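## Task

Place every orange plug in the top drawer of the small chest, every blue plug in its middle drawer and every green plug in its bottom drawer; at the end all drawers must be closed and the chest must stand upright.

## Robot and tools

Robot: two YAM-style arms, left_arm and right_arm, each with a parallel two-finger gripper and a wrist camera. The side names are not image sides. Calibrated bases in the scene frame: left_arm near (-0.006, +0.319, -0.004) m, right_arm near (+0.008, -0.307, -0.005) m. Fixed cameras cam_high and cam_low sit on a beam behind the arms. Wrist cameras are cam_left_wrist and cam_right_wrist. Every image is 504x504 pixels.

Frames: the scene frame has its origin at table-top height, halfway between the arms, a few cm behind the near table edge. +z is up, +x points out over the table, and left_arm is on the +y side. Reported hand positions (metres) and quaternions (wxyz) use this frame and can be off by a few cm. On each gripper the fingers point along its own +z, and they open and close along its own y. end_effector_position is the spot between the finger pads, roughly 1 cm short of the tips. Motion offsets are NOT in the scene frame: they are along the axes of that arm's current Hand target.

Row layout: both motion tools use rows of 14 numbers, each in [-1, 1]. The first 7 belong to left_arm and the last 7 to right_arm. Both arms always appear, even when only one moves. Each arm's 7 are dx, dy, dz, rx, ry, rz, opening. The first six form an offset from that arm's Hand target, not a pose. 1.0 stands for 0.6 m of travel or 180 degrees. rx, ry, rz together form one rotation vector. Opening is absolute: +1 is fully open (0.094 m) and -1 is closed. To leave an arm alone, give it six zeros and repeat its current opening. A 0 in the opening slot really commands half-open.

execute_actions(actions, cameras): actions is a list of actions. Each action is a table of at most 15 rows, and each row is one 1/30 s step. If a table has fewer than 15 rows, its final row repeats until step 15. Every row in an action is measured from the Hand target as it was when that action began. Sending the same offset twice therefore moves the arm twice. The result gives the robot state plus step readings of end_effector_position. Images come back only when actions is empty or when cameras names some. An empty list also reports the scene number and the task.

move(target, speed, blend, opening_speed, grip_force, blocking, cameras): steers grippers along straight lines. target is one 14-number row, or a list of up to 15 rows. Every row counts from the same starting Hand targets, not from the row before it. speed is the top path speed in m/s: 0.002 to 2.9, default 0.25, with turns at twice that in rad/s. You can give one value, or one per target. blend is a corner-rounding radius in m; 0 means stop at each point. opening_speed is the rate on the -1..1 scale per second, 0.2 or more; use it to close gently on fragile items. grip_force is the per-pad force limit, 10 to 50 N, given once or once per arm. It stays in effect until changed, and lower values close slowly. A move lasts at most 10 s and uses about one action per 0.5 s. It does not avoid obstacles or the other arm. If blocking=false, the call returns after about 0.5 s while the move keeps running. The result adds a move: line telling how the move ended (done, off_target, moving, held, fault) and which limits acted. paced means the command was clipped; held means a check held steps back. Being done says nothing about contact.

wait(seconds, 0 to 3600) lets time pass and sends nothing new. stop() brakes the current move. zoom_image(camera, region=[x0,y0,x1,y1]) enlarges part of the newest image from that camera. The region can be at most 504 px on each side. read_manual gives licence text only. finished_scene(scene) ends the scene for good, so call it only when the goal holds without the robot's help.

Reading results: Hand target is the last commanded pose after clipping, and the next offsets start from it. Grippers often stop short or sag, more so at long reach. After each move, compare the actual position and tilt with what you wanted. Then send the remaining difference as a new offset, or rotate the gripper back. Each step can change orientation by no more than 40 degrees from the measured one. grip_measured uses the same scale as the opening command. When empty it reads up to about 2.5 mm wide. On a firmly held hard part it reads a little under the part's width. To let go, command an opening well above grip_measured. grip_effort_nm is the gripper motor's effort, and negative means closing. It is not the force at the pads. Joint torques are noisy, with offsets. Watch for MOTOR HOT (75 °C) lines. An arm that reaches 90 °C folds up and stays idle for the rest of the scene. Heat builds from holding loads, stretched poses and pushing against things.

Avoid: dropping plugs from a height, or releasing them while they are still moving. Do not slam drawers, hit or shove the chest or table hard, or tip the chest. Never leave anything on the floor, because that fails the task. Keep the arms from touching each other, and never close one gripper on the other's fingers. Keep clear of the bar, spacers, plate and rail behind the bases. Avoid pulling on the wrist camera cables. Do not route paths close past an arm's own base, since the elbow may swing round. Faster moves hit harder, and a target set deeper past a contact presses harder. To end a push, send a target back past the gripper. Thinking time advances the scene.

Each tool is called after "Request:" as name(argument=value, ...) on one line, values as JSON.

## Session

Request:
execute_actions(actions=[])

Request:
zoom_image(camera="cam_high", region=[70, 100, 330, 340])

Scene clock: 0.00 s.
left_arm: end_effector_position=(+0.3951, +0.3521, +0.1190) grip_measured=+1.000 grip_effort_nm=n/a end_effector_quat_wxyz=(+0.613, -0.073, +0.786, +0.012) | right_arm: end_effector_position=(+0.4075, -0.3416, +0.0777) grip_measured=+1.000 grip_effort_nm=n/a end_effector_quat_wxyz=(+0.574, +0.050, +0.817, -0.033)
Joint positions: left_arm=[0.083 1.52 0.392 0.86 -0.045 -0.092 0.094] | right_arm=[-0.035 1.573 0.369 0.874 0.051 0.026 0.094]
Joint velocities: within noise
Joint torques (N m): no reading
Motor temperatures (°C): left_arm=[18 26 23 18 18 20 20] | right_arm=[18 23 25 19 16 20 20]
Heat: left arm: 26 °C; right arm: 25 °C.
Hand target: left_arm +0.3988, +0.3526, +0.1296; +0.626, -0.073, +0.776, +0.012 | right_arm +0.4121, -0.3420, +0.0891; +0.588, +0.050, +0.806, -0.033
Tool commands: left_gripper/opening=+1.0 right_gripper/opening=+1.0
camera_calibration:
cam_left_wrist: T_world_to_cam=[[0.03741, -0.99908, -0.02085, 0.33576], [-0.72298, -0.01265, -0.69076, 0.40568], [0.68986, 0.04092, -0.72279, -0.09623]] pos_world=[0.34713, 0.34452, 0.21768]
cam_right_wrist: T_world_to_cam=[[-0.22853, -0.96932, -0.09056, -0.23471], [-0.75848, 0.23558, -0.60763, 0.46865], [0.61032, -0.07018, -0.78904, -0.10501]] pos_world=[0.36592, -0.34529, 0.18066]

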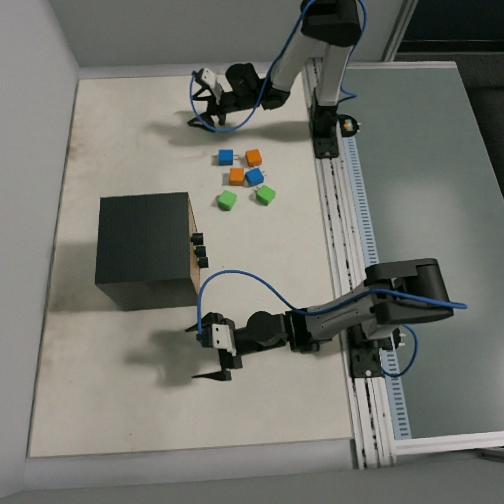

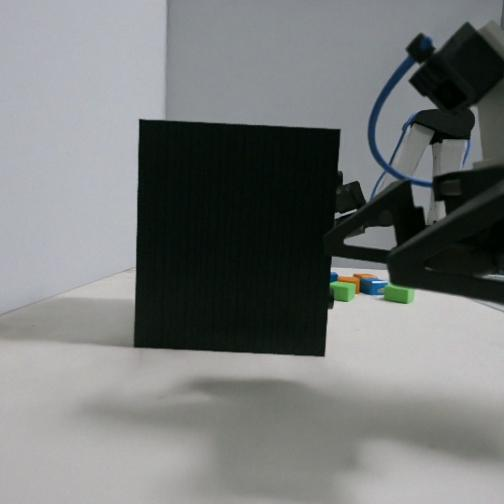

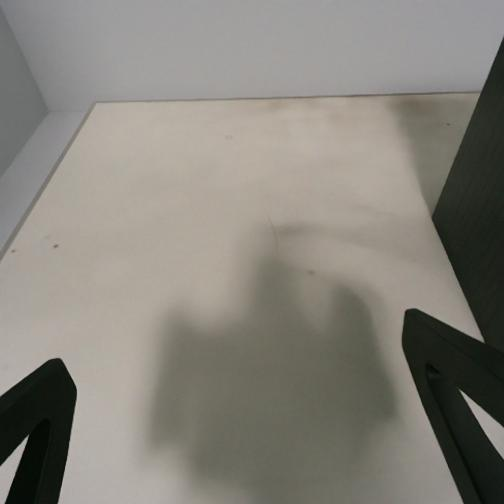

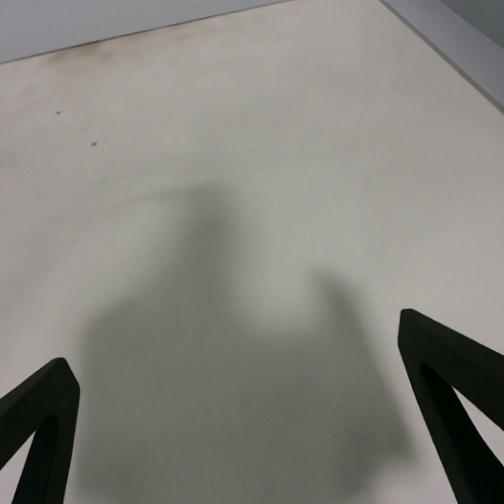

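Scaled by 1.938 from the camera's image (finer frame: 720x720).

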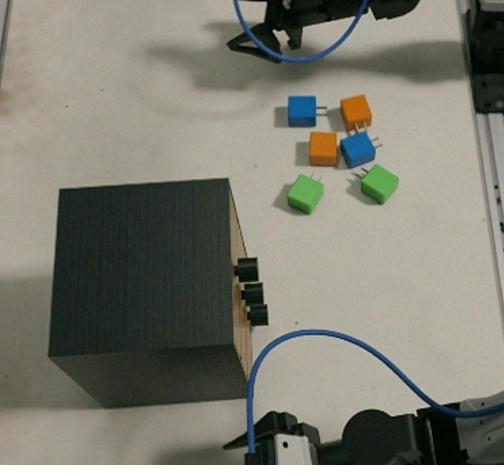

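Request:
move(target=[[0.065,-0.061,-0.199,0.033,0.043,0.034,1,-0.05,0.291,-0.443,-0.022,0.4,-0.034,1],[0.148,-0.36,-0.238,0.033,0.043,0.034,1,-0.05,0.291,-0.443,-0.022,0.4,-0.034,1]], speed=0.5, blend=[0.03,0], cameras=["cam_high","cam_left_wrist","cam_right_wrist"])

Scene clock: 8.37 s.
left_arm: end_effector_position=(+0.2664, +0.1202, +0.0833) grip_measured=+1.000 grip_effort_nm=0.01 end_effector_quat_wxyz=(+0.566, +0.012, +0.824, +0.004) | right_arm: end_effector_position=(+0.1890, -0.1425, +0.1940) grip_measured=+1.000 grip_effort_nm=0.01 end_effector_quat_wxyz=(+0.029, -0.007, +0.999, +0.018)
Joint positions: left_arm=[-1.032 1.467 0.43 0.362 -0.927 -0.556 0.094] | right_arm=[0.795 1.422 1.486 -1.554 0.024 0.751 0.094]
Joint torques (N m): left_arm=[-0.09 -4.96 7.64 1.74 -0.37 -0.21] | right_arm=[-0.77 -3.71 8.54 0.33 -0.05 0.1]
Heat: left arm: 26 °C; right arm: 26 °C.
Hand target: left_arm +0.2697, +0.1146, +0.0898; +0.573, +0.000, +0.819, +0.000 | right_arm +0.1909, -0.1400, +0.2000; +0.001, +0.001, +1.000, +0.000
Off the commanded pose: left_arm 0.009 m, 2 deg | right_arm 0.007 m, 4 deg.
joint sent to its limit (right arm) — joint 4 (wrist pitch), lower limit. The joint targets are off in orientation, not in position.
move: off_target (right_arm)
cam_left_wrist: T_world_to_cam=[[-0.11728, -0.98803, -0.10017, 0.15453], [-0.79118, 0.15392, -0.5919, 0.27502], [0.60023, 0.00983, -0.79976, 0.01025]] pos_world=[0.22957, 0.11025, 0.18646]
cam_right_wrist: T_world_to_cam=[[-0.10858, -0.99359, 0.03158, -0.13102], [-0.86799, 0.11025, 0.48419, 0.11767], [-0.48457, 0.02516, -0.87439, 0.37109]] pos_world=[0.26773, -0.15249, 0.27164]

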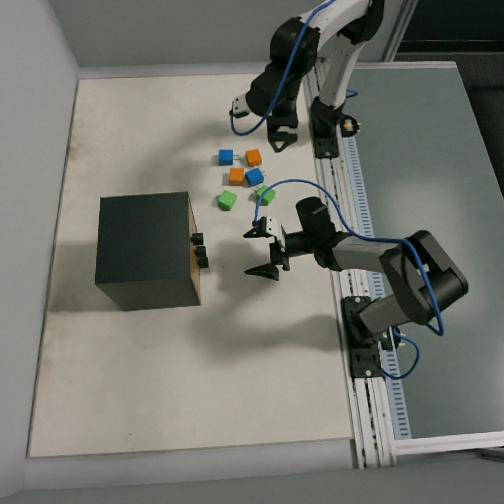

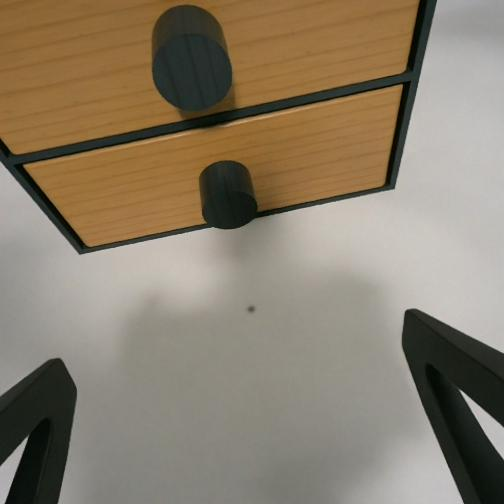

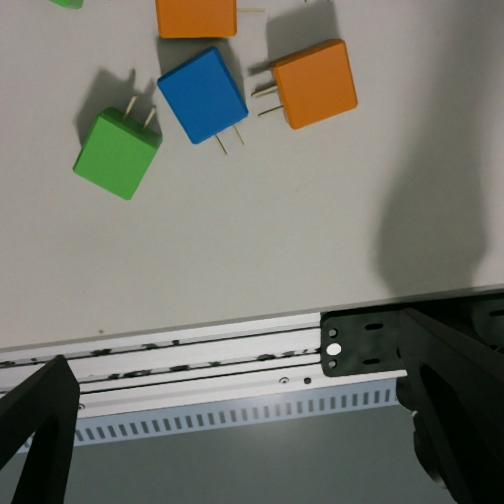

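Request:
move(target=[[0,0.002,0.12,0,0,0.0,0.6,0,0,0,0,0,0,1],[0,0.002,0.206,0,0,0,0.6,0,0,0,0,0,0,1]], speed=[0.3,0.12], blend=[0.01,0], cameras=["cam_left_wrist"])

Scene clock: 14.53 s.
left_arm: end_effector_position=(+0.3772, +0.1208, +0.0427) grip_measured=+0.603 grip_effort_nm=-0.12 end_effector_quat_wxyz=(+0.564, +0.002, +0.825, +0.009) | right_arm: end_effector_position=(+0.1890, -0.1425, +0.1940) grip_measured=+1.000 grip_effort_nm=0.00 end_effector_quat_wxyz=(+0.029, -0.007, +0.999, +0.018)
Joint positions: left_arm=[-0.712 1.914 0.626 0.781 -0.675 -0.322 0.075] | right_arm=[0.795 1.422 1.486 -1.554 0.024 0.751 0.094]
Joint torques (N m): left_arm=[1.46 -8.38 6.63 2.31 -0.04 0.12] | right_arm=[-0.76 -3.74 8.55 0.34 -0.06 0.1]
Heat: left arm: 26 °C; right arm: 27 °C.
Hand target: left_arm +0.3858, +0.1158, +0.0474; +0.573, +0.000, +0.819, +0.000 | right_arm +0.1909, -0.1400, +0.2000; +0.001, +0.001, +1.000, +0.000
Off the commanded pose: left_arm 0.011 m, 2 deg | right_arm 0.007 m, 4 deg.
joint sent to its limit (right arm) — joint 4 (wrist pitch), lower limit. The joint targets are off in orientation, not in position.
move: off_target (left_arm)
cam_left_wrist: T_world_to_cam=[[-0.09645, -0.99055, -0.09753, 0.15646], [-0.79654, 0.13557, -0.58919, 0.3427], [0.59684, 0.02086, -0.80209, -0.08866]] pos_world=[0.34098, 0.11037, 0.14606]

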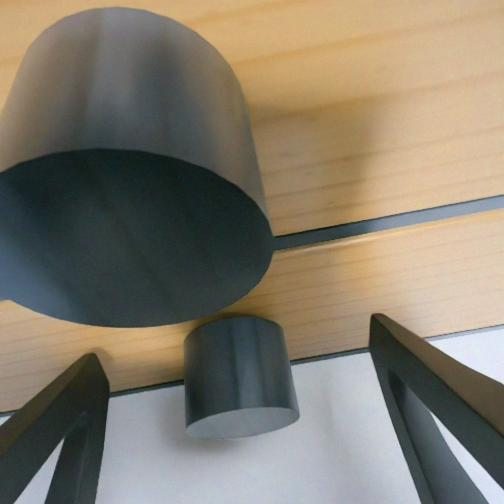

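Request:
move(target=[[0,0,0,0,0,0,-0.65,0,0,0,0,0,0,1],[0.08,-0.013,-0.219,0,0,0,-0.65,0,0,0,0,0,0,1],[0.08,-0.013,-0.219,0,0,0,0.1,0,0,0,0,0,0,1],[0.061,-0.015,-0.315,0,0,0,0.1,0,0,0,0,0,0,1],[-0.071,0.307,-0.356,0,0,0,0.1,0,0,0,0,0,0,1]], speed=[0.1,0.12,0.1,0.25,0.4], blend=[0,0,0,0.02,0])

Request:
move(target=[[0,0,0,0,0,0,0.1,-0.033,0.113,0.167,0,0,0.206,1]], speed=0.35, cameras=["cam_high","cam_low","cam_right_wrist"])

Scene clock: 21.63 s.
left_arm: end_effector_position=(+0.2007, +0.3002, +0.1446) grip_measured=+0.097 grip_effort_nm=0.14 end_effector_quat_wxyz=(+0.557, -0.001, +0.830, +0.006) | right_arm: end_effector_position=(+0.1890, -0.1425, +0.1940) grip_measured=+1.000 grip_effort_nm=0.00 end_effector_quat_wxyz=(+0.029, -0.007, +0.999, +0.018)
Joint positions: left_arm=[-0.353 0.096 0.29 -0.627 -0.348 -0.154 0.052] | right_arm=[0.795 1.422 1.486 -1.554 0.024 0.751 0.094]
Joint torques (N m): left_arm=[1.05 1.17 9.33 2.22 0.07 0.11] | right_arm=[-0.76 -3.74 8.57 0.34 -0.05 0.09]
Motor temperatures (°C): left_arm=[18 27 25 23 18 20 20] | right_arm=[18 24 28 20 16 20 20]
Heat: left arm: 27 °C; right arm: 28 °C.
Hand target: left_arm +0.1998, +0.3000, +0.1607; +0.573, +0.000, +0.819, +0.000 | right_arm +0.1909, -0.1400, +0.2000; +0.001, +0.001, +1.000, +0.000
Off the commanded pose: left_arm 0.016 m, 2 deg | right_arm 0.007 m, 4 deg.
joint sent to its limit (right arm) — joint 4 (wrist pitch), lower limit. The joint targets are off in orientation, not in position.
move: off_target (left_arm); target 3's new opening was sent with left_arm's hand 0.015 m and 2 deg from that target

Scene clock: 23.43 s.
left_arm: end_effector_position=(+0.2006, +0.3001, +0.1445) grip_measured=+0.097 grip_effort_nm=0.14 end_effector_quat_wxyz=(+0.557, -0.001, +0.830, +0.006) | right_arm: end_effector_position=(+0.2157, -0.0698, +0.1036) grip_measured=+1.000 grip_effort_nm=0.01 end_effector_quat_wxyz=(+0.006, +0.249, +0.968, +0.015)
Joint positions: left_arm=[-0.352 0.096 0.29 -0.627 -0.347 -0.154 0.052] | right_arm=[0.893 1.688 1.389 -1.227 0.011 1.366 0.094]
Joint torques (N m): left_arm=[1.01 1.22 9.32 2.16 0.05 0.18] | right_arm=[0.21 -6.22 5.93 0.16 0.06 1.4]
Heat: left arm: 27 °C; right arm: 28 °C.
Hand target: left_arm +0.1998, +0.3000, +0.1607; +0.573, +0.000, +0.819, +0.000 | right_arm +0.2110, -0.0722, +0.0997; +0.001, +0.319, +0.948, +0.000
Off the commanded pose: left_arm 0.016 m, 2 deg | right_arm 0.006 m, 9 deg.
move: off_target (right_arm)
cam_right_wrist: T_world_to_cam=[[-0.58261, -0.81164, 0.04255, 0.0608], [-0.67632, 0.51318, 0.52843, 0.15895], [-0.45073, 0.27909, -0.84791, 0.31089]] pos_world=[0.28305, -0.11899, 0.17703]

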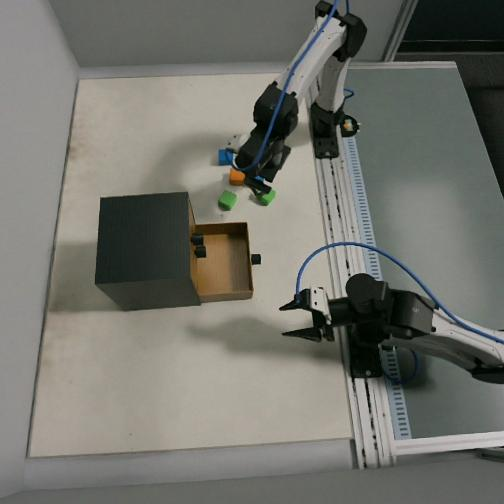

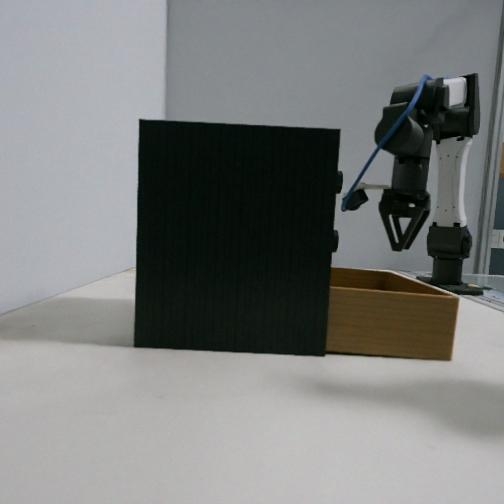

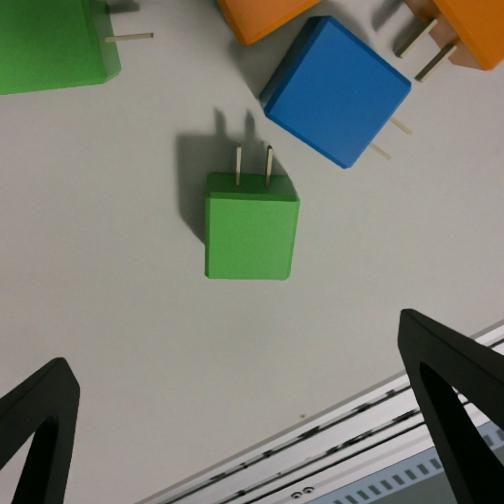

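Request:
move(target=[[0,0,0,0,0,0,0.1,0,-0.012,0.14,0,0,-0.025,1],[0,0,0,0,0,0,0.1,0,-0.012,0.14,0,0,-0.025,-0.45],[0,0,0,0,0,0,0.1,0,-0.012,-0.067,0,0,-0.025,-0.45],[0,0,0,0,0,0,0.1,0.088,0.377,-0.067,0,0,-0.705,-0.45],[0,0,0,0,0,0,0.1,0.088,0.377,0.06,0,0,-0.705,-0.45]], speed=[0.2,0.2,0.3,0.4,0.2], blend=[0,0,0.02,0,0], cameras=["cam_high","cam_low","cam_right_wrist"])

Scene clock: 33.70 s.
left_arm: end_effector_position=(+0.2006, +0.3001, +0.1445) grip_measured=+0.097 grip_effort_nm=0.14 end_effector_quat_wxyz=(+0.557, -0.001, +0.830, +0.006) | right_arm: end_effector_position=(+0.3042, +0.1330, +0.0633) grip_measured=-0.187 grip_effort_nm=-1.02 end_effector_quat_wxyz=(-0.067, +0.698, -0.713, -0.016)
Joint positions: left_arm=[-0.352 0.096 0.29 -0.627 -0.347 -0.154 0.052] | right_arm=[1.014 2.699 2.838 -1.561 0.011 -0.567 0.038]
Joint torques (N m): left_arm=[1.07 1.14 9.26 2.14 0.01 0.16] | right_arm=[0.17 -12.67 8.47 0.64 0.03 -0.09]
Heat: left arm: 27 °C; right arm: 29 °C.
Hand target: left_arm +0.1998, +0.3000, +0.1607; +0.573, +0.000, +0.819, +0.000 | right_arm +0.3057, +0.1399, +0.0639; -0.001, +0.705, -0.709, +0.001
Off the commanded pose: left_arm 0.016 m, 2 deg | right_arm 0.007 m, 8 deg.
elbow stopped short (right arm): the move would have taken joint 3 (elbow) straighter than the controller allows.
move: off_target (right_arm)
cam_right_wrist: T_world_to_cam=[[0.97983, -0.15153, 0.13029, -0.28991], [-0.19267, -0.88938, 0.41458, 0.18259], [0.05306, -0.43132, -0.90064, 0.20457]] pos_world=[0.30838, 0.2067, 0.14632]

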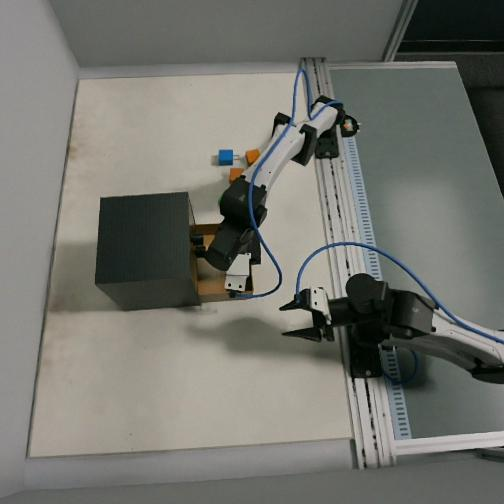

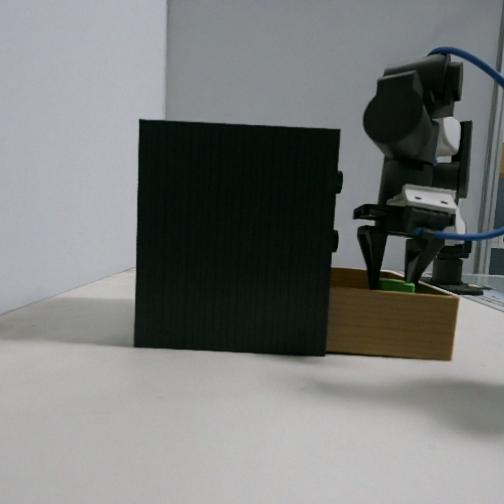

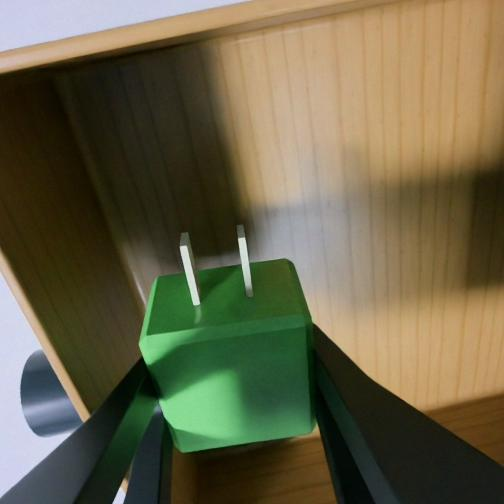

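Request:
move(target=[[0,0,0,0,0,0,0.1,0,0,0.065,0,0,0,-0.45],[0,0,0,0,0,0,0.1,0,0,0.065,0,0,0,-0.03],[0,0,0,0,0,0,0.1,0,0,-0.16,0,0,0,-0.03],[0,0,0,0,0,0,0.1,0.733,0,-0.227,0,0,0.5,-0.03]], speed=[0.1,0.1,0.2,0.5], cameras=["cam_high","cam_low","cam_right_wrist"])

Request:
zoom_image(camera="cam_high", region=[170, 130, 310, 320])

Scene clock: 41.50 s.
left_arm: end_effector_position=(+0.2006, +0.3001, +0.1445) grip_measured=+0.097 grip_effort_nm=0.14 end_effector_quat_wxyz=(+0.557, -0.001, +0.830, +0.006) | right_arm: end_effector_position=(+0.3096, -0.3005, +0.1896) grip_measured=-0.032 grip_effort_nm=0.09 end_effector_quat_wxyz=(+0.023, +0.000, +1.000, -0.006)
Joint positions: left_arm=[-0.352 0.096 0.29 -0.627 -0.347 -0.154 0.052] | right_arm=[0.058 1.647 1.693 -1.554 0.011 0.029 0.045]
Joint velocities: left_arm=[within noise] | right_arm=[-0.002 -0.012 -0.007 -0.051 0.022 -0.168 0]
Joint torques (N m): left_arm=[1.05 1.13 9.39 2.19 0.04 0.1] | right_arm=[-0.65 -9.84 5.78 0.32 -0.1 0]
Motor temperatures (°C): left_arm=[18 26 28 25 18 20 20] | right_arm=[18 30 29 20 16 20 20]
Heat: left arm: 28 °C; right arm: 30 °C.
Hand target: left_arm +0.1998, +0.3000, +0.1607; +0.573, +0.000, +0.819, +0.000 | right_arm +0.3032, -0.2998, +0.2003; +0.001, +0.002, +1.000, +0.000
Off the commanded pose: left_arm 0.016 m, 2 deg | right_arm 0.013 m, 3 deg.
elbow stopped short (right arm): the move would have taken joint 3 (elbow) straighter than the controller allows.
joint sent to its limit (right arm) — joint 4 (wrist pitch), lower limit. The joint targets are off in orientation, not in position.
move: off_target (right_arm); target 2's new opening was sent with right_arm's hand 0.008 m and 5 deg from that target
cam_right_wrist: T_world_to_cam=[[-0.12321, -0.98912, 0.08041, -0.27804], [-0.86037, 0.14685, 0.48806, 0.2498], [-0.49455, -0.00905, -0.8691, 0.4215]] pos_world=[0.38912, -0.30789, 0.26676]

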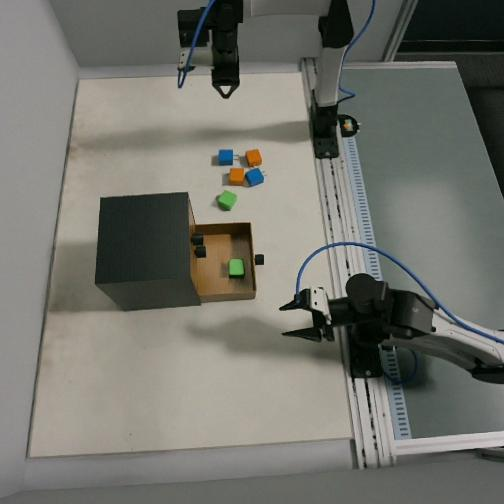

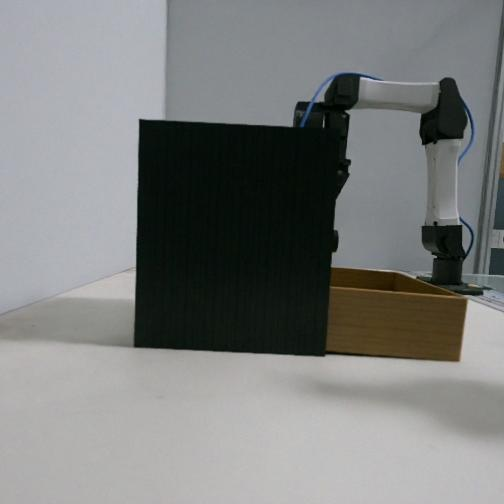

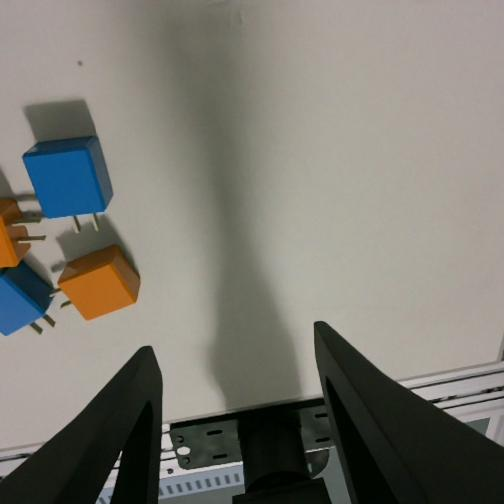

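Scaled by 2.653 from the camera's image (finer frame: 720x720).

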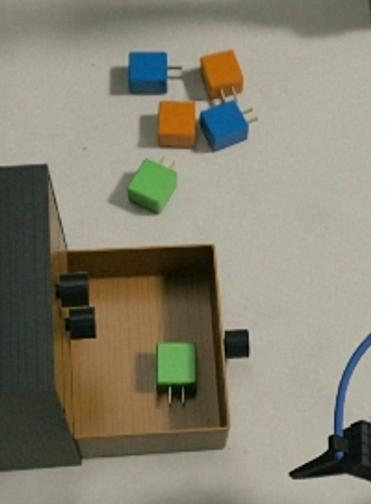

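Request:
move(target=[[-0.091,-0.333,0.056,0.2,0.14,0.29,1,0,0,0,0,0,0,1],[-0.019,-0.592,0.197,0.372,0.251,0.532,1,0,0,0,0,0,0,1]], speed=0.45, blend=[0.03,0], cameras=["cam_high","cam_left_wrist"])

Scene clock: 47.40 s.
left_arm: end_effector_position=(+0.3156, -0.0510, +0.1330) grip_measured=+0.998 grip_effort_nm=0.13 end_effector_quat_wxyz=(+0.078, +0.819, +0.568, +0.011) | right_arm: end_effector_position=(+0.3095, -0.3004, +0.1896) grip_measured=+0.998 grip_effort_nm=0.10 end_effector_quat_wxyz=(+0.023, +0.000, +1.000, -0.006)
Joint positions: left_arm=[-0.827 2.428 2.566 -1.558 0.014 1.081 0.094] | right_arm=[0.058 1.647 1.693 -1.554 0.011 0.029 0.094]
Joint torques (N m): left_arm=[-0.18 -14.38 7.88 0.58 0.13 0.18] | right_arm=[-0.69 -9.81 5.82 0.33 -0.11 0]
Heat: left arm: 29 °C; right arm: 31 °C.
Hand target: left_arm +0.3146, -0.0553, +0.1308; +0.001, +0.828, +0.560, +0.001 | right_arm +0.3032, -0.2998, +0.2003; +0.001, +0.002, +1.000, +0.000
Off the commanded pose: left_arm 0.005 m, 9 deg | right_arm 0.012 m, 3 deg.
joint sent to its limit (left arm) — joint 4 (wrist pitch), lower limit. The joint targets are off in orientation, not in position.
joint sent to its limit (right arm) — joint 4 (wrist pitch), lower limit. The joint targets are off in orientation, not in position.
move: off_target (left_arm); blend cut to 0 m at target 1
cam_left_wrist: T_world_to_cam=[[-0.88884, 0.45117, -0.08001, 0.31038], [0.36232, 0.79892, 0.48005, -0.10401], [0.2805, 0.3977, -0.87359, 0.15264]] pos_world=[0.27075, -0.11765, 0.20811]

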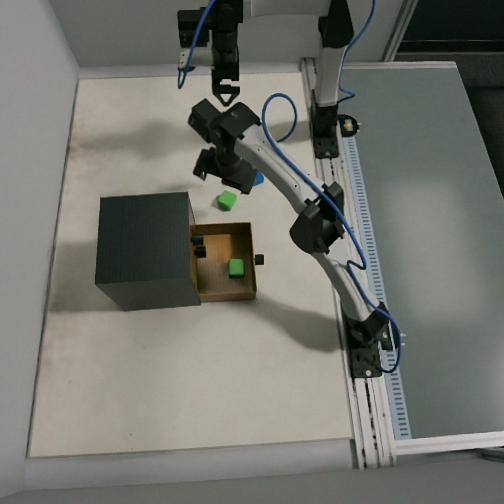

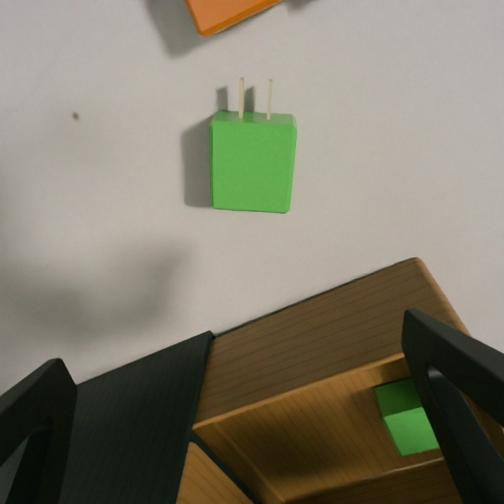

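Request:
move(target=[[-0.04,0.003,0,0,0,0,1,0,0,0,0,0,0,1],[-0.04,0.003,0.193,0,0,0,1,0,0,0,0,0,0,1],[-0.04,0.003,0.193,0,0,0,-0.45,0,0,0,0,0,0,1],[-0.04,0.003,-0.03,0,0,0,-0.45,0,0,0,0,0,0,1],[0.205,-0.1,-0.03,0,0,-0.122,-0.45,0,0,0,0,0,0,1],[0.205,-0.1,0.1,0,0,-0.122,-0.45,0,0,0,0,0,0,1]], speed=[0.2,0.2,0.2,0.3,0.3,0.2], blend=[0.01,0,0,0.01,0,0], cameras=["cam_high","cam_left_wrist","cam_low"])

Scene clock: 54.30 s.
left_arm: end_effector_position=(+0.2995, +0.0835, +0.0612) grip_measured=-0.195 grip_effort_nm=-1.02 end_effector_quat_wxyz=(-0.023, +0.710, +0.703, -0.002) | right_arm: end_effector_position=(+0.3095, -0.3004, +0.1896) grip_measured=+0.998 grip_effort_nm=0.10 end_effector_quat_wxyz=(+0.023, +0.000, +1.000, -0.006)
Joint positions: left_arm=[-0.629 2.087 1.713 -1.251 0.014 0.934 0.038] | right_arm=[0.058 1.647 1.693 -1.554 0.011 0.029 0.094]
Joint torques (N m): left_arm=[0.65 -16.02 5.65 0.52 0.08 -0.06] | right_arm=[-0.69 -9.8 5.83 0.33 -0.1 0]
Motor temperatures (°C): left_arm=[18 31 29 23 18 20 20] | right_arm=[18 32 29 20 16 20 20]
Heat: left arm: 31 °C; right arm: 32 °C.
Hand target: left_arm +0.3048, +0.0812, +0.0706; +0.001, +0.707, +0.708, +0.000 | right_arm +0.3032, -0.2998, +0.2003; +0.001, +0.002, +1.000, +0.000
Off the commanded pose: left_arm 0.011 m, 3 deg | right_arm 0.012 m, 3 deg.
joint sent to its limit (right arm) — joint 4 (wrist pitch), lower limit. The joint targets are off in orientation, not in position.
move: off_target (left_arm)
cam_left_wrist: T_world_to_cam=[[-0.9873, 0.11879, 0.10544, 0.27552], [0.15732, 0.82283, 0.54607, -0.11573], [-0.02189, 0.55573, -0.83108, 0.1157]] pos_world=[0.29276, -0.0018, 0.1303]
Images, in order (width x height): cam_high 504x504, cam_low 504x504, cam_left_wrist 504x504.

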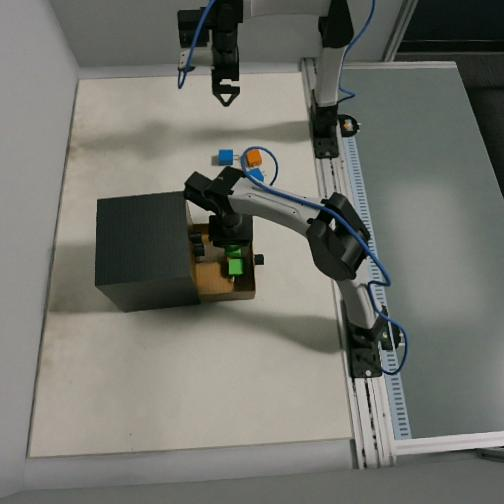

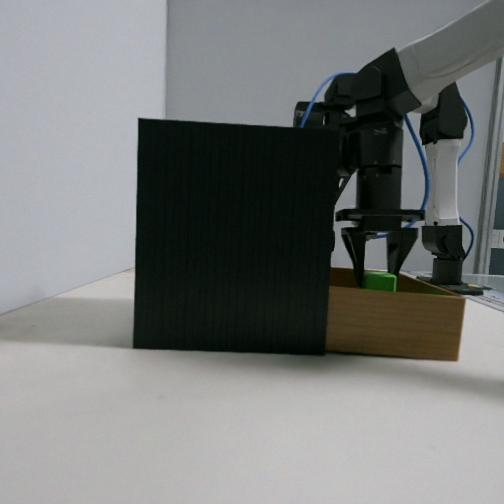

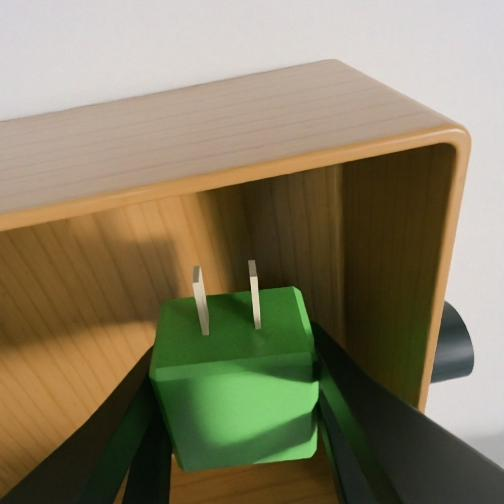

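Request:
move(target=[[0,0.007,0.078,0,0,0,-0.45,0,0,0,0,0,0,1],[0,0.007,0.078,0,0,0,-0.03,0,0,0,0,0,0,1],[0,0.007,-0.15,0,0,0,-0.03,0,0,0,0,0,0,1],[0.057,-0.217,-0.15,-0.302,-0.302,-0.431,-0.95,0,0,0,0,0,0,1],[0.057,-0.217,0.034,-0.302,-0.302,-0.431,-0.95,0,0,0,0,0,0,1]], speed=[0.1,0.1,0.2,0.4,0.25], cameras=["cam_high","cam_left_wrist"])

Scene clock: 65.10 s.
left_arm: end_effector_position=(+0.1719, +0.1138, +0.0483) grip_measured=-0.947 grip_effort_nm=-0.12 end_effector_quat_wxyz=(+0.566, +0.000, +0.825, -0.003) | right_arm: end_effector_position=(+0.3095, -0.3004, +0.1896) grip_measured=+0.998 grip_effort_nm=0.10 end_effector_quat_wxyz=(+0.023, +0.000, +1.000, -0.006)
Joint positions: left_arm=[-1.465 1.572 0.483 -0.248 -1.174 -1.332 0.002] | right_arm=[0.058 1.647 1.693 -1.554 0.011 0.029 0.094]
Joint torques (N m): left_arm=[0.91 -5.59 4.22 0.93 -0.76 0.13] | right_arm=[-0.69 -9.83 5.81 0.32 -0.1 -0.01]
Heat: left arm: 32 °C; right arm: 33 °C.
Hand target: left_arm +0.1747, +0.1152, +0.0500; +0.574, -0.001, +0.819, +0.000 | right_arm +0.3032, -0.2998, +0.2003; +0.001, +0.002, +1.000, +0.000
Off the commanded pose: left_arm 0.003 m, 1 deg | right_arm 0.012 m, 3 deg.
joint sent to its limit (right arm) — joint 4 (wrist pitch), lower limit. The joint targets are off in orientation, not in position.
move: done; target 4's new opening was sent with left_arm's hand 0.011 m and 2 deg from that target
cam_left_wrist: T_world_to_cam=[[-0.10734, -0.99143, -0.0744, 0.13107], [-0.79333, 0.13051, -0.59464, 0.18357], [0.59926, -0.0048, -0.80054, 0.04093]] pos_world=[0.13517, 0.10618, 0.15168]

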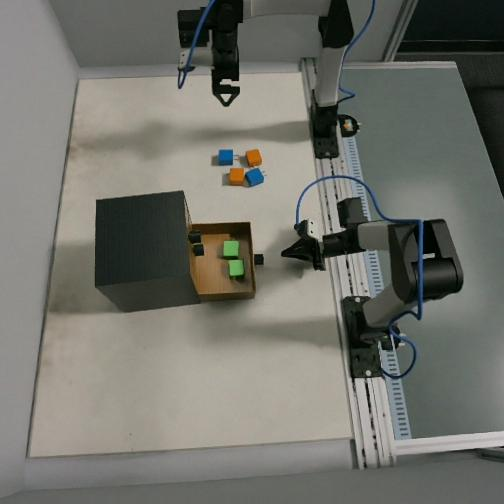

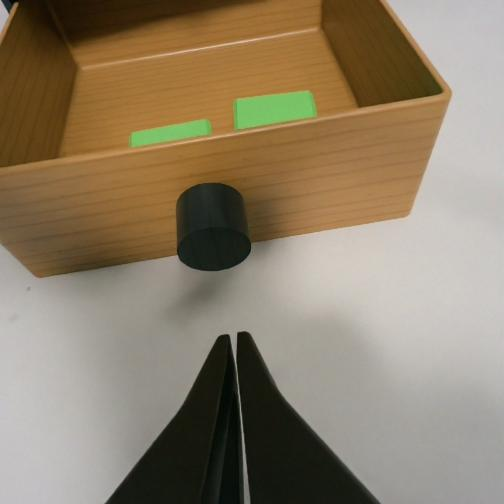

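Request:
move(target=[[-0.094,0.01,0.258,0,0,0,-0.95,0.138,0.217,0.05,0,0,0,1],[-0.114,0.01,0.313,0,0,0,-0.95,0.138,0.217,0.05,0,0,0,1]], speed=[0.2,0.06], cameras=["cam_low","cam_left_wrist","cam_right_wrist"])

Scene clock: 69.03 s.
left_arm: end_effector_position=(+0.3644, +0.1331, +0.0442) grip_measured=-0.948 grip_effort_nm=-0.11 end_effector_quat_wxyz=(+0.565, -0.003, +0.825, +0.023) | right_arm: end_effector_position=(+0.2217, -0.1702, +0.1636) grip_measured=+0.998 grip_effort_nm=0.10 end_effector_quat_wxyz=(-0.016, +0.001, +1.000, -0.010)
Joint positions: left_arm=[-0.722 1.869 0.569 0.779 -0.71 -0.328 0.002] | right_arm=[0.611 1.525 1.46 -1.527 0.006 0.584 0.094]
Joint torques (N m): left_arm=[1.02 -7.58 7.06 2.33 0.15 0.11] | right_arm=[0.17 -8.13 5.68 0.35 0.06 0.09]
Heat: left arm: 32 °C; right arm: 33 °C.
Hand target: left_arm +0.3745, +0.1214, +0.0504; +0.574, -0.001, +0.819, +0.000 | right_arm +0.2212, -0.1693, +0.1700; +0.001, +0.003, +1.000, +0.000
Off the commanded pose: left_arm 0.017 m, 3 deg | right_arm 0.007 m, 2 deg.
move: off_target (left_arm)
cam_left_wrist: T_world_to_cam=[[-0.07333, -0.99076, -0.1141, 0.15983], [-0.79878, 0.12685, -0.58809, 0.33361], [0.59713, 0.04802, -0.8007, -0.0839]] pos_world=[0.3283, 0.12006, 0.14725]
cam_right_wrist: T_world_to_cam=[[-0.11878, -0.98813, 0.09743, -0.16157], [-0.81948, 0.15296, 0.55232, 0.14915], [-0.56067, -0.01424, -0.82792, 0.36366]] pos_world=[0.30693, -0.17729, 0.23444]

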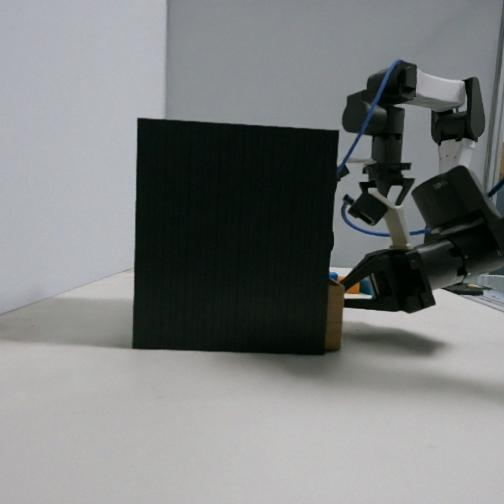

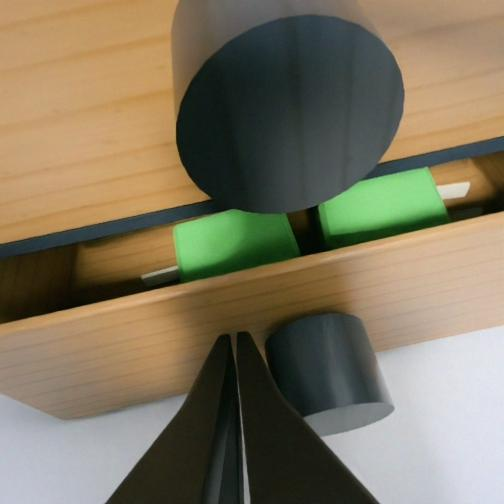

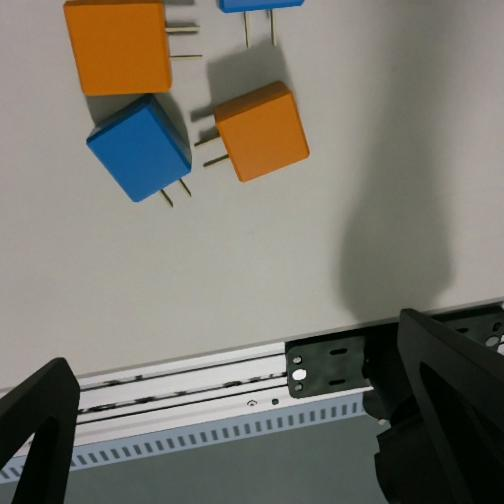

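Request:
move(target=[[0.031,0,-0.086,0,0,0,-0.95,0,0,0,0,0,0,1],[0.031,-0.04,-0.086,0,0,0,0.6,-0.032,0.065,0.1,0,0,-0.139,0.1],[0.005,-0.04,-0.014,0,0,0,0.6,-0.032,0.065,0.15,0,0,-0.139,0.1]], speed=[0.2,0.2,0.1], cameras=["cam_left_wrist","cam_right_wrist","cam_high"])

Scene clock: 78.03 s.
left_arm: end_effector_position=(+0.3576, +0.1032, +0.0462) grip_measured=+0.598 grip_effort_nm=0.14 end_effector_quat_wxyz=(+0.567, +0.002, +0.824, +0.010) | right_arm: end_effector_position=(+0.2393, -0.1321, +0.0841) grip_measured=+0.102 grip_effort_nm=-0.09 end_effector_quat_wxyz=(+0.001, -0.208, +0.978, +0.002)
Joint positions: left_arm=[-0.801 1.891 0.626 0.726 -0.755 -0.377 0.075] | right_arm=[0.686 1.624 1.244 -1.172 0.006 0.238 0.052]
Joint torques (N m): left_arm=[1.16 -8.27 6.76 2.21 -0.13 0.07] | right_arm=[-0.03 -5.44 5.94 0.46 0.07 -0.08]
Heat: left arm: 32 °C; right arm: 32 °C.
Hand target: left_arm +0.3656, +0.0974, +0.0505; +0.574, -0.001, +0.819, +0.000 | right_arm +0.2408, -0.1304, +0.0801; +0.001, -0.214, +0.977, -0.001
Off the commanded pose: left_arm 0.011 m, 2 deg | right_arm 0.005 m, 1 deg.
move: off_target (left_arm)
cam_left_wrist: T_world_to_cam=[[-0.09506, -0.99065, -0.09787, 0.13699], [-0.79313, 0.13478, -0.59396, 0.33049], [0.60159, 0.02116, -0.79852, -0.07569]] pos_world=[0.32068, 0.09277, 0.14926]
cam_right_wrist: T_world_to_cam=[[0.2937, -0.95329, 0.07062, -0.2059], [-0.8226, -0.21442, 0.52664, 0.15612], [-0.4869, -0.21277, -0.84715, 0.26597]] pos_world=[0.3184, -0.10622, 0.15764]
Images, in order (width x height): cam_high 504x504, cam_left_wrist 504x504, cam_right_wrist 504x504.

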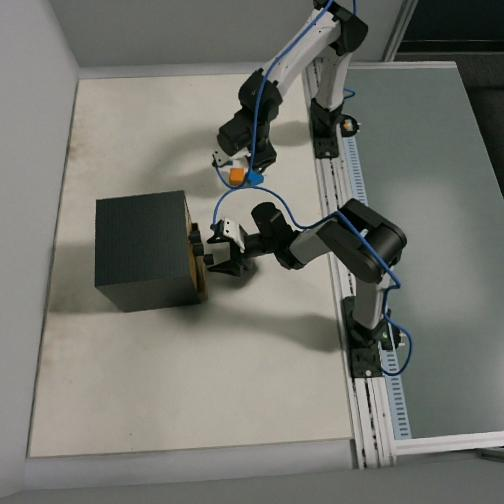

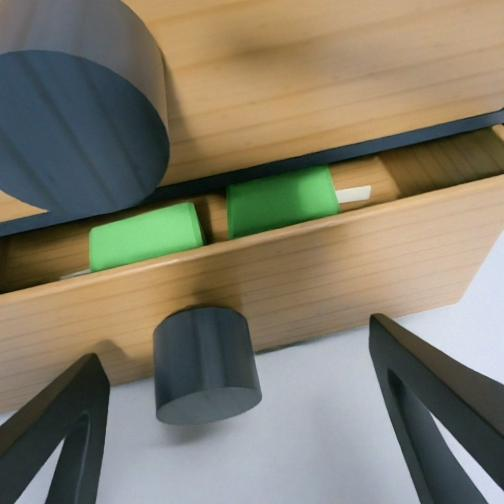

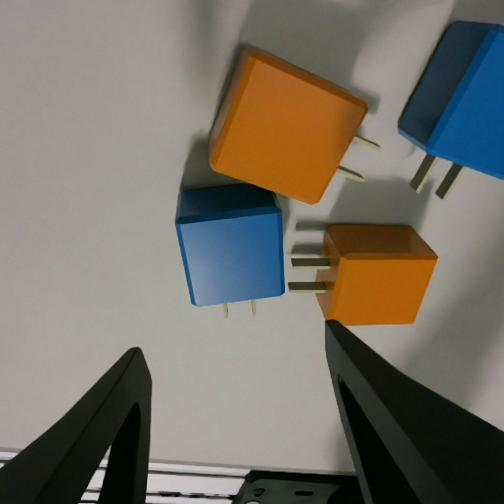

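Request:
move(target=[[0,0.01,0,0,0,0,0.6,0.044,-0.095,-0.03,0,0,0.544,0.2],[0,0.01,0,0,0,0,-0.65,0.044,-0.095,0.107,0,0,0.544,0.2],[-0.017,0.013,0.047,0,0,0,-0.65,0.044,-0.095,0.107,0,0,0.544,-0.45],[-0.017,0.013,0.047,0,0,0,-0.65,0.106,-0.226,0.05,0,0,0.544,-0.45]], speed=[0.25,0.15,0.06,0.25], cameras=["cam_left_wrist","cam_right_wrist","cam_low"])

Scene clock: 89.07 s.
left_arm: end_effector_position=(+0.3842, +0.1119, +0.0484) grip_measured=-0.427 grip_effort_nm=-1.02 end_effector_quat_wxyz=(+0.570, -0.002, +0.822, +0.015) | right_arm: end_effector_position=(+0.2358, -0.2770, +0.0372) grip_measured=-0.175 grip_effort_nm=-1.02 end_effector_quat_wxyz=(-0.015, +0.592, +0.806, -0.006)
Joint positions: left_arm=[-0.726 1.932 0.68 0.749 -0.705 -0.327 0.027] | right_arm=[0.154 1.467 0.899 -1.014 -0.012 1.392 0.039]
Joint torques (N m): left_arm=[1.77 -8.03 7.35 2.26 0.2 0.2] | right_arm=[-0.8 -7.62 7.86 0 0.17 0.04]
Heat: left arm: 32 °C; right arm: 32 °C.
Hand target: left_arm +0.3956, +0.1053, +0.0505; +0.574, -0.001, +0.819, +0.000 | right_arm +0.2398, -0.2802, +0.0502; +0.001, +0.596, +0.803, +0.000
Off the commanded pose: left_arm 0.013 m, 2 deg | right_arm 0.014 m, 2 deg.
move: off_target (left_arm, right_arm); target 3's new opening was sent with right_arm's hand 0.010 m and 9 deg from that target
cam_left_wrist: T_world_to_cam=[[-0.081, -0.99141, -0.10266, 0.14322], [-0.79054, 0.12663, -0.59918, 0.352], [0.60703, 0.03262, -0.79401, -0.09376]] pos_world=[0.34678, 0.10047, 0.15116]
cam_right_wrist: T_world_to_cam=[[-0.97773, -0.1829, 0.10296, 0.1723], [-0.09974, 0.83651, 0.5388, 0.26709], [-0.18467, 0.51653, -0.83612, 0.32399]] pos_world=[0.25494, -0.35926, 0.10925]
Images, in order (width x height): cam_low 504x504, cam_left_wrist 504x504, cam_right_wrist 504x504.

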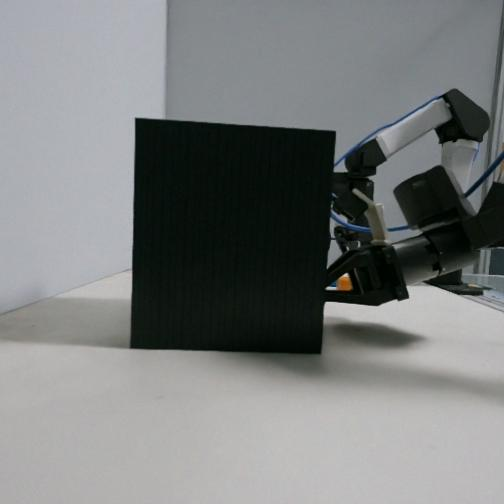

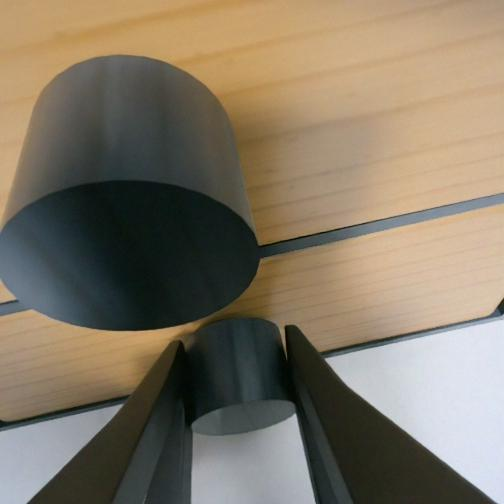

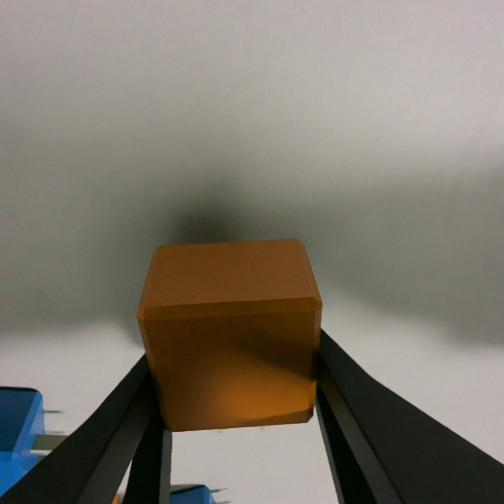

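Request:
move(target=[[0,0,0,0,0,0,0.6,0,0,0.058,0,0,0,-0.45],[0.029,0,-0.078,0,0,0,0.6,0,0,0.058,0,0,0,0.2],[-0.084,0,-0.119,0,0,0,0.6,0,0,-0.06,0,0,0,0.2],[-0.113,0,-0.055,0,0,0,0.6,0.237,0.073,-0.06,0,0,-0.544,0.2]], speed=[0.15,0.25,0.25,0.25], cameras=["cam_left_wrist","cam_right_wrist","cam_high"])

Scene clock: 98.67 s.
left_arm: end_effector_position=(+0.3781, +0.1113, +0.1178) grip_measured=+0.598 grip_effort_nm=0.14 end_effector_quat_wxyz=(+0.565, +0.001, +0.825, +0.010) | right_arm: end_effector_position=(+0.2347, -0.1364, +0.0816) grip_measured=+0.198 grip_effort_nm=0.10 end_effector_quat_wxyz=(-0.006, -0.204, +0.979, +0.001)
Joint positions: left_arm=[-0.73 1.669 0.754 0.403 -0.693 -0.335 0.075] | right_arm=[0.681 1.616 1.225 -1.176 0.003 0.24 0.056]
Joint torques (N m): left_arm=[1.26 -7.53 8.81 2.23 -0.02 0.13] | right_arm=[0.21 -5.2 9.03 0.26 0.1 -0.11]
Heat: left arm: 33 °C; right arm: 30 °C.
Hand target: left_arm +0.3876, +0.1053, +0.1255; +0.574, -0.001, +0.819, +0.000 | right_arm +0.2404, -0.1314, +0.0860; +0.001, -0.214, +0.977, -0.001
Off the commanded pose: left_arm 0.014 m, 2 deg | right_arm 0.009 m, 1 deg.
move: off_target (left_arm)
cam_left_wrist: T_world_to_cam=[[-0.09379, -0.99094, -0.09617, 0.15336], [-0.79561, 0.13267, -0.5911, 0.38912], [0.5985, 0.02108, -0.80085, -0.02959]] pos_world=[0.34168, 0.10097, 0.22106]
cam_right_wrist: T_world_to_cam=[[0.28795, -0.95492, 0.0722, -0.20754], [-0.81673, -0.20551, 0.53918, 0.15157], [-0.50003, -0.21422, -0.83909, 0.26287]] pos_world=[0.315, -0.11072, 0.15384]
Images, in order (width x height): cam_high 504x504, cam_left_wrist 504x504, cam_right_wrist 504x504.

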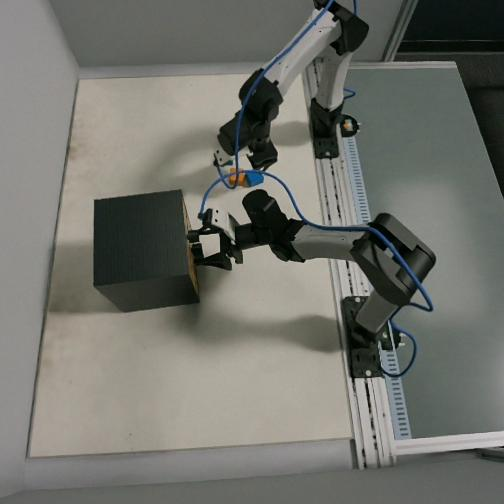

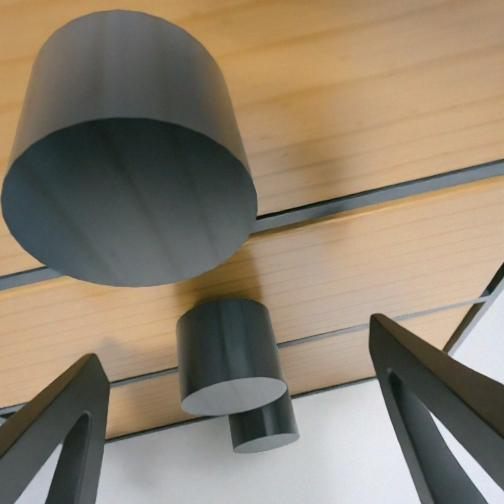

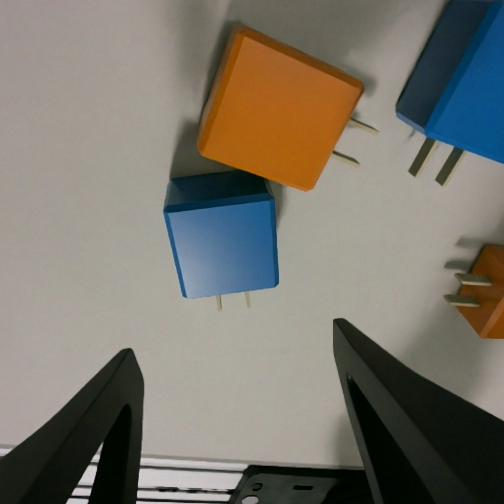

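Request:
move(target=[[-0.004,0.007,0.011,0,0,0,0.6,0,0,0.06,0,0,-0.022,0.2],[-0.004,0.007,0.011,0,0,0,-0.65,0,0,0.1175,0,0,-0.022,0.2],[0.076,-0.007,-0.208,0,0,0,-0.65,0,0,0.1175,0,0,-0.022,-0.45],[0.076,-0.007,-0.208,0,0,0,0.1,0,0,0.1175,0,0,-0.022,-0.45],[0.04,-0.007,-0.305,0,0,0,0.1,0,0,-0.1,0,0,-0.022,-0.45],[0.029,0.325,-0.323,0,0,0,0.1,0,0,-0.19,0,0,-0.022,-0.45]], speed=[0.15,0.15,0.12,0.12,0.3,0.4], cameras=["cam_high","cam_right_wrist","cam_low"])

Scene clock: 111.63 s.
left_arm: end_effector_position=(+0.1995, +0.3002, +0.1723) grip_measured=+0.097 grip_effort_nm=0.14 end_effector_quat_wxyz=(+0.570, -0.005, +0.822, +0.001) | right_arm: end_effector_position=(+0.2396, -0.1329, +0.1829) grip_measured=-0.186 grip_effort_nm=-1.02 end_effector_quat_wxyz=(+0.006, -0.244, +0.970, +0.006)
Joint positions: left_arm=[-0.357 0.136 0.375 -0.64 -0.352 -0.158 0.052] | right_arm=[0.684 1.627 1.642 -1.554 0.003 0.162 0.038]
Joint torques (N m): left_arm=[1.17 1.09 6.74 2.16 0.04 0.21] | right_arm=[0.34 -8.9 8.92 0.27 0.09 0]
Heat: left arm: 32 °C; right arm: 30 °C.
Hand target: left_arm +0.1992, +0.3001, +0.1748; +0.574, -0.001, +0.819, +0.000 | right_arm +0.2402, -0.1313, +0.2000; +0.001, -0.248, +0.969, -0.001
Off the commanded pose: left_arm 0.003 m, 1 deg | right_arm 0.017 m, 1 deg.
joint sent to its limit (right arm) — joint 4 (wrist pitch), lower limit. The joint targets are off in orientation, not in position.
move: off_target (right_arm); target 2's new opening was sent with left_arm's hand 0.015 m and 2 deg from that target; target 4's new opening was sent with left_arm's hand 0.018 m and 3 deg from that target
cam_right_wrist: T_world_to_cam=[[0.36274, -0.9297, 0.06392, -0.22599], [-0.80897, -0.28011, 0.51682, 0.094], [-0.46258, -0.23918, -0.8537, 0.34155]] pos_world=[0.31602, -0.10208, 0.25744]
Images, in order (width x height): cam_high 504x504, cam_low 504x504, cam_right_wrist 504x504.

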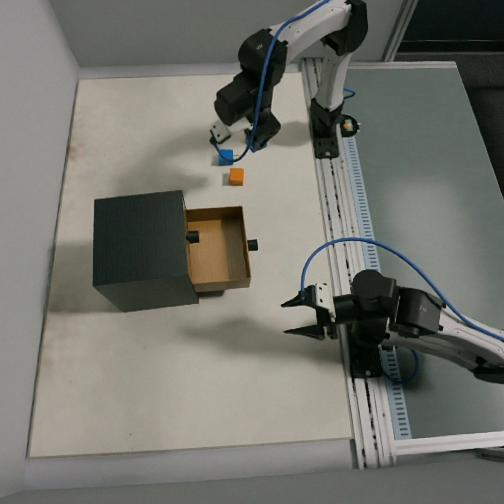

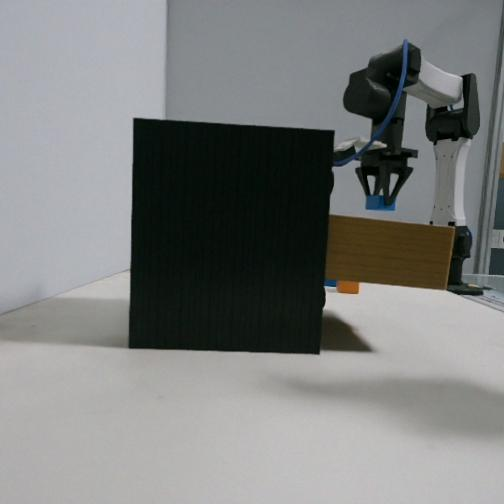

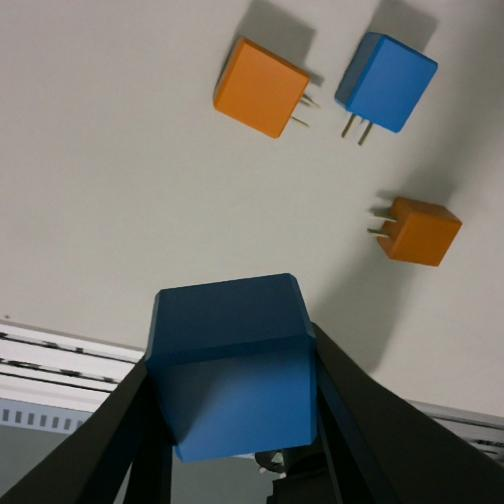

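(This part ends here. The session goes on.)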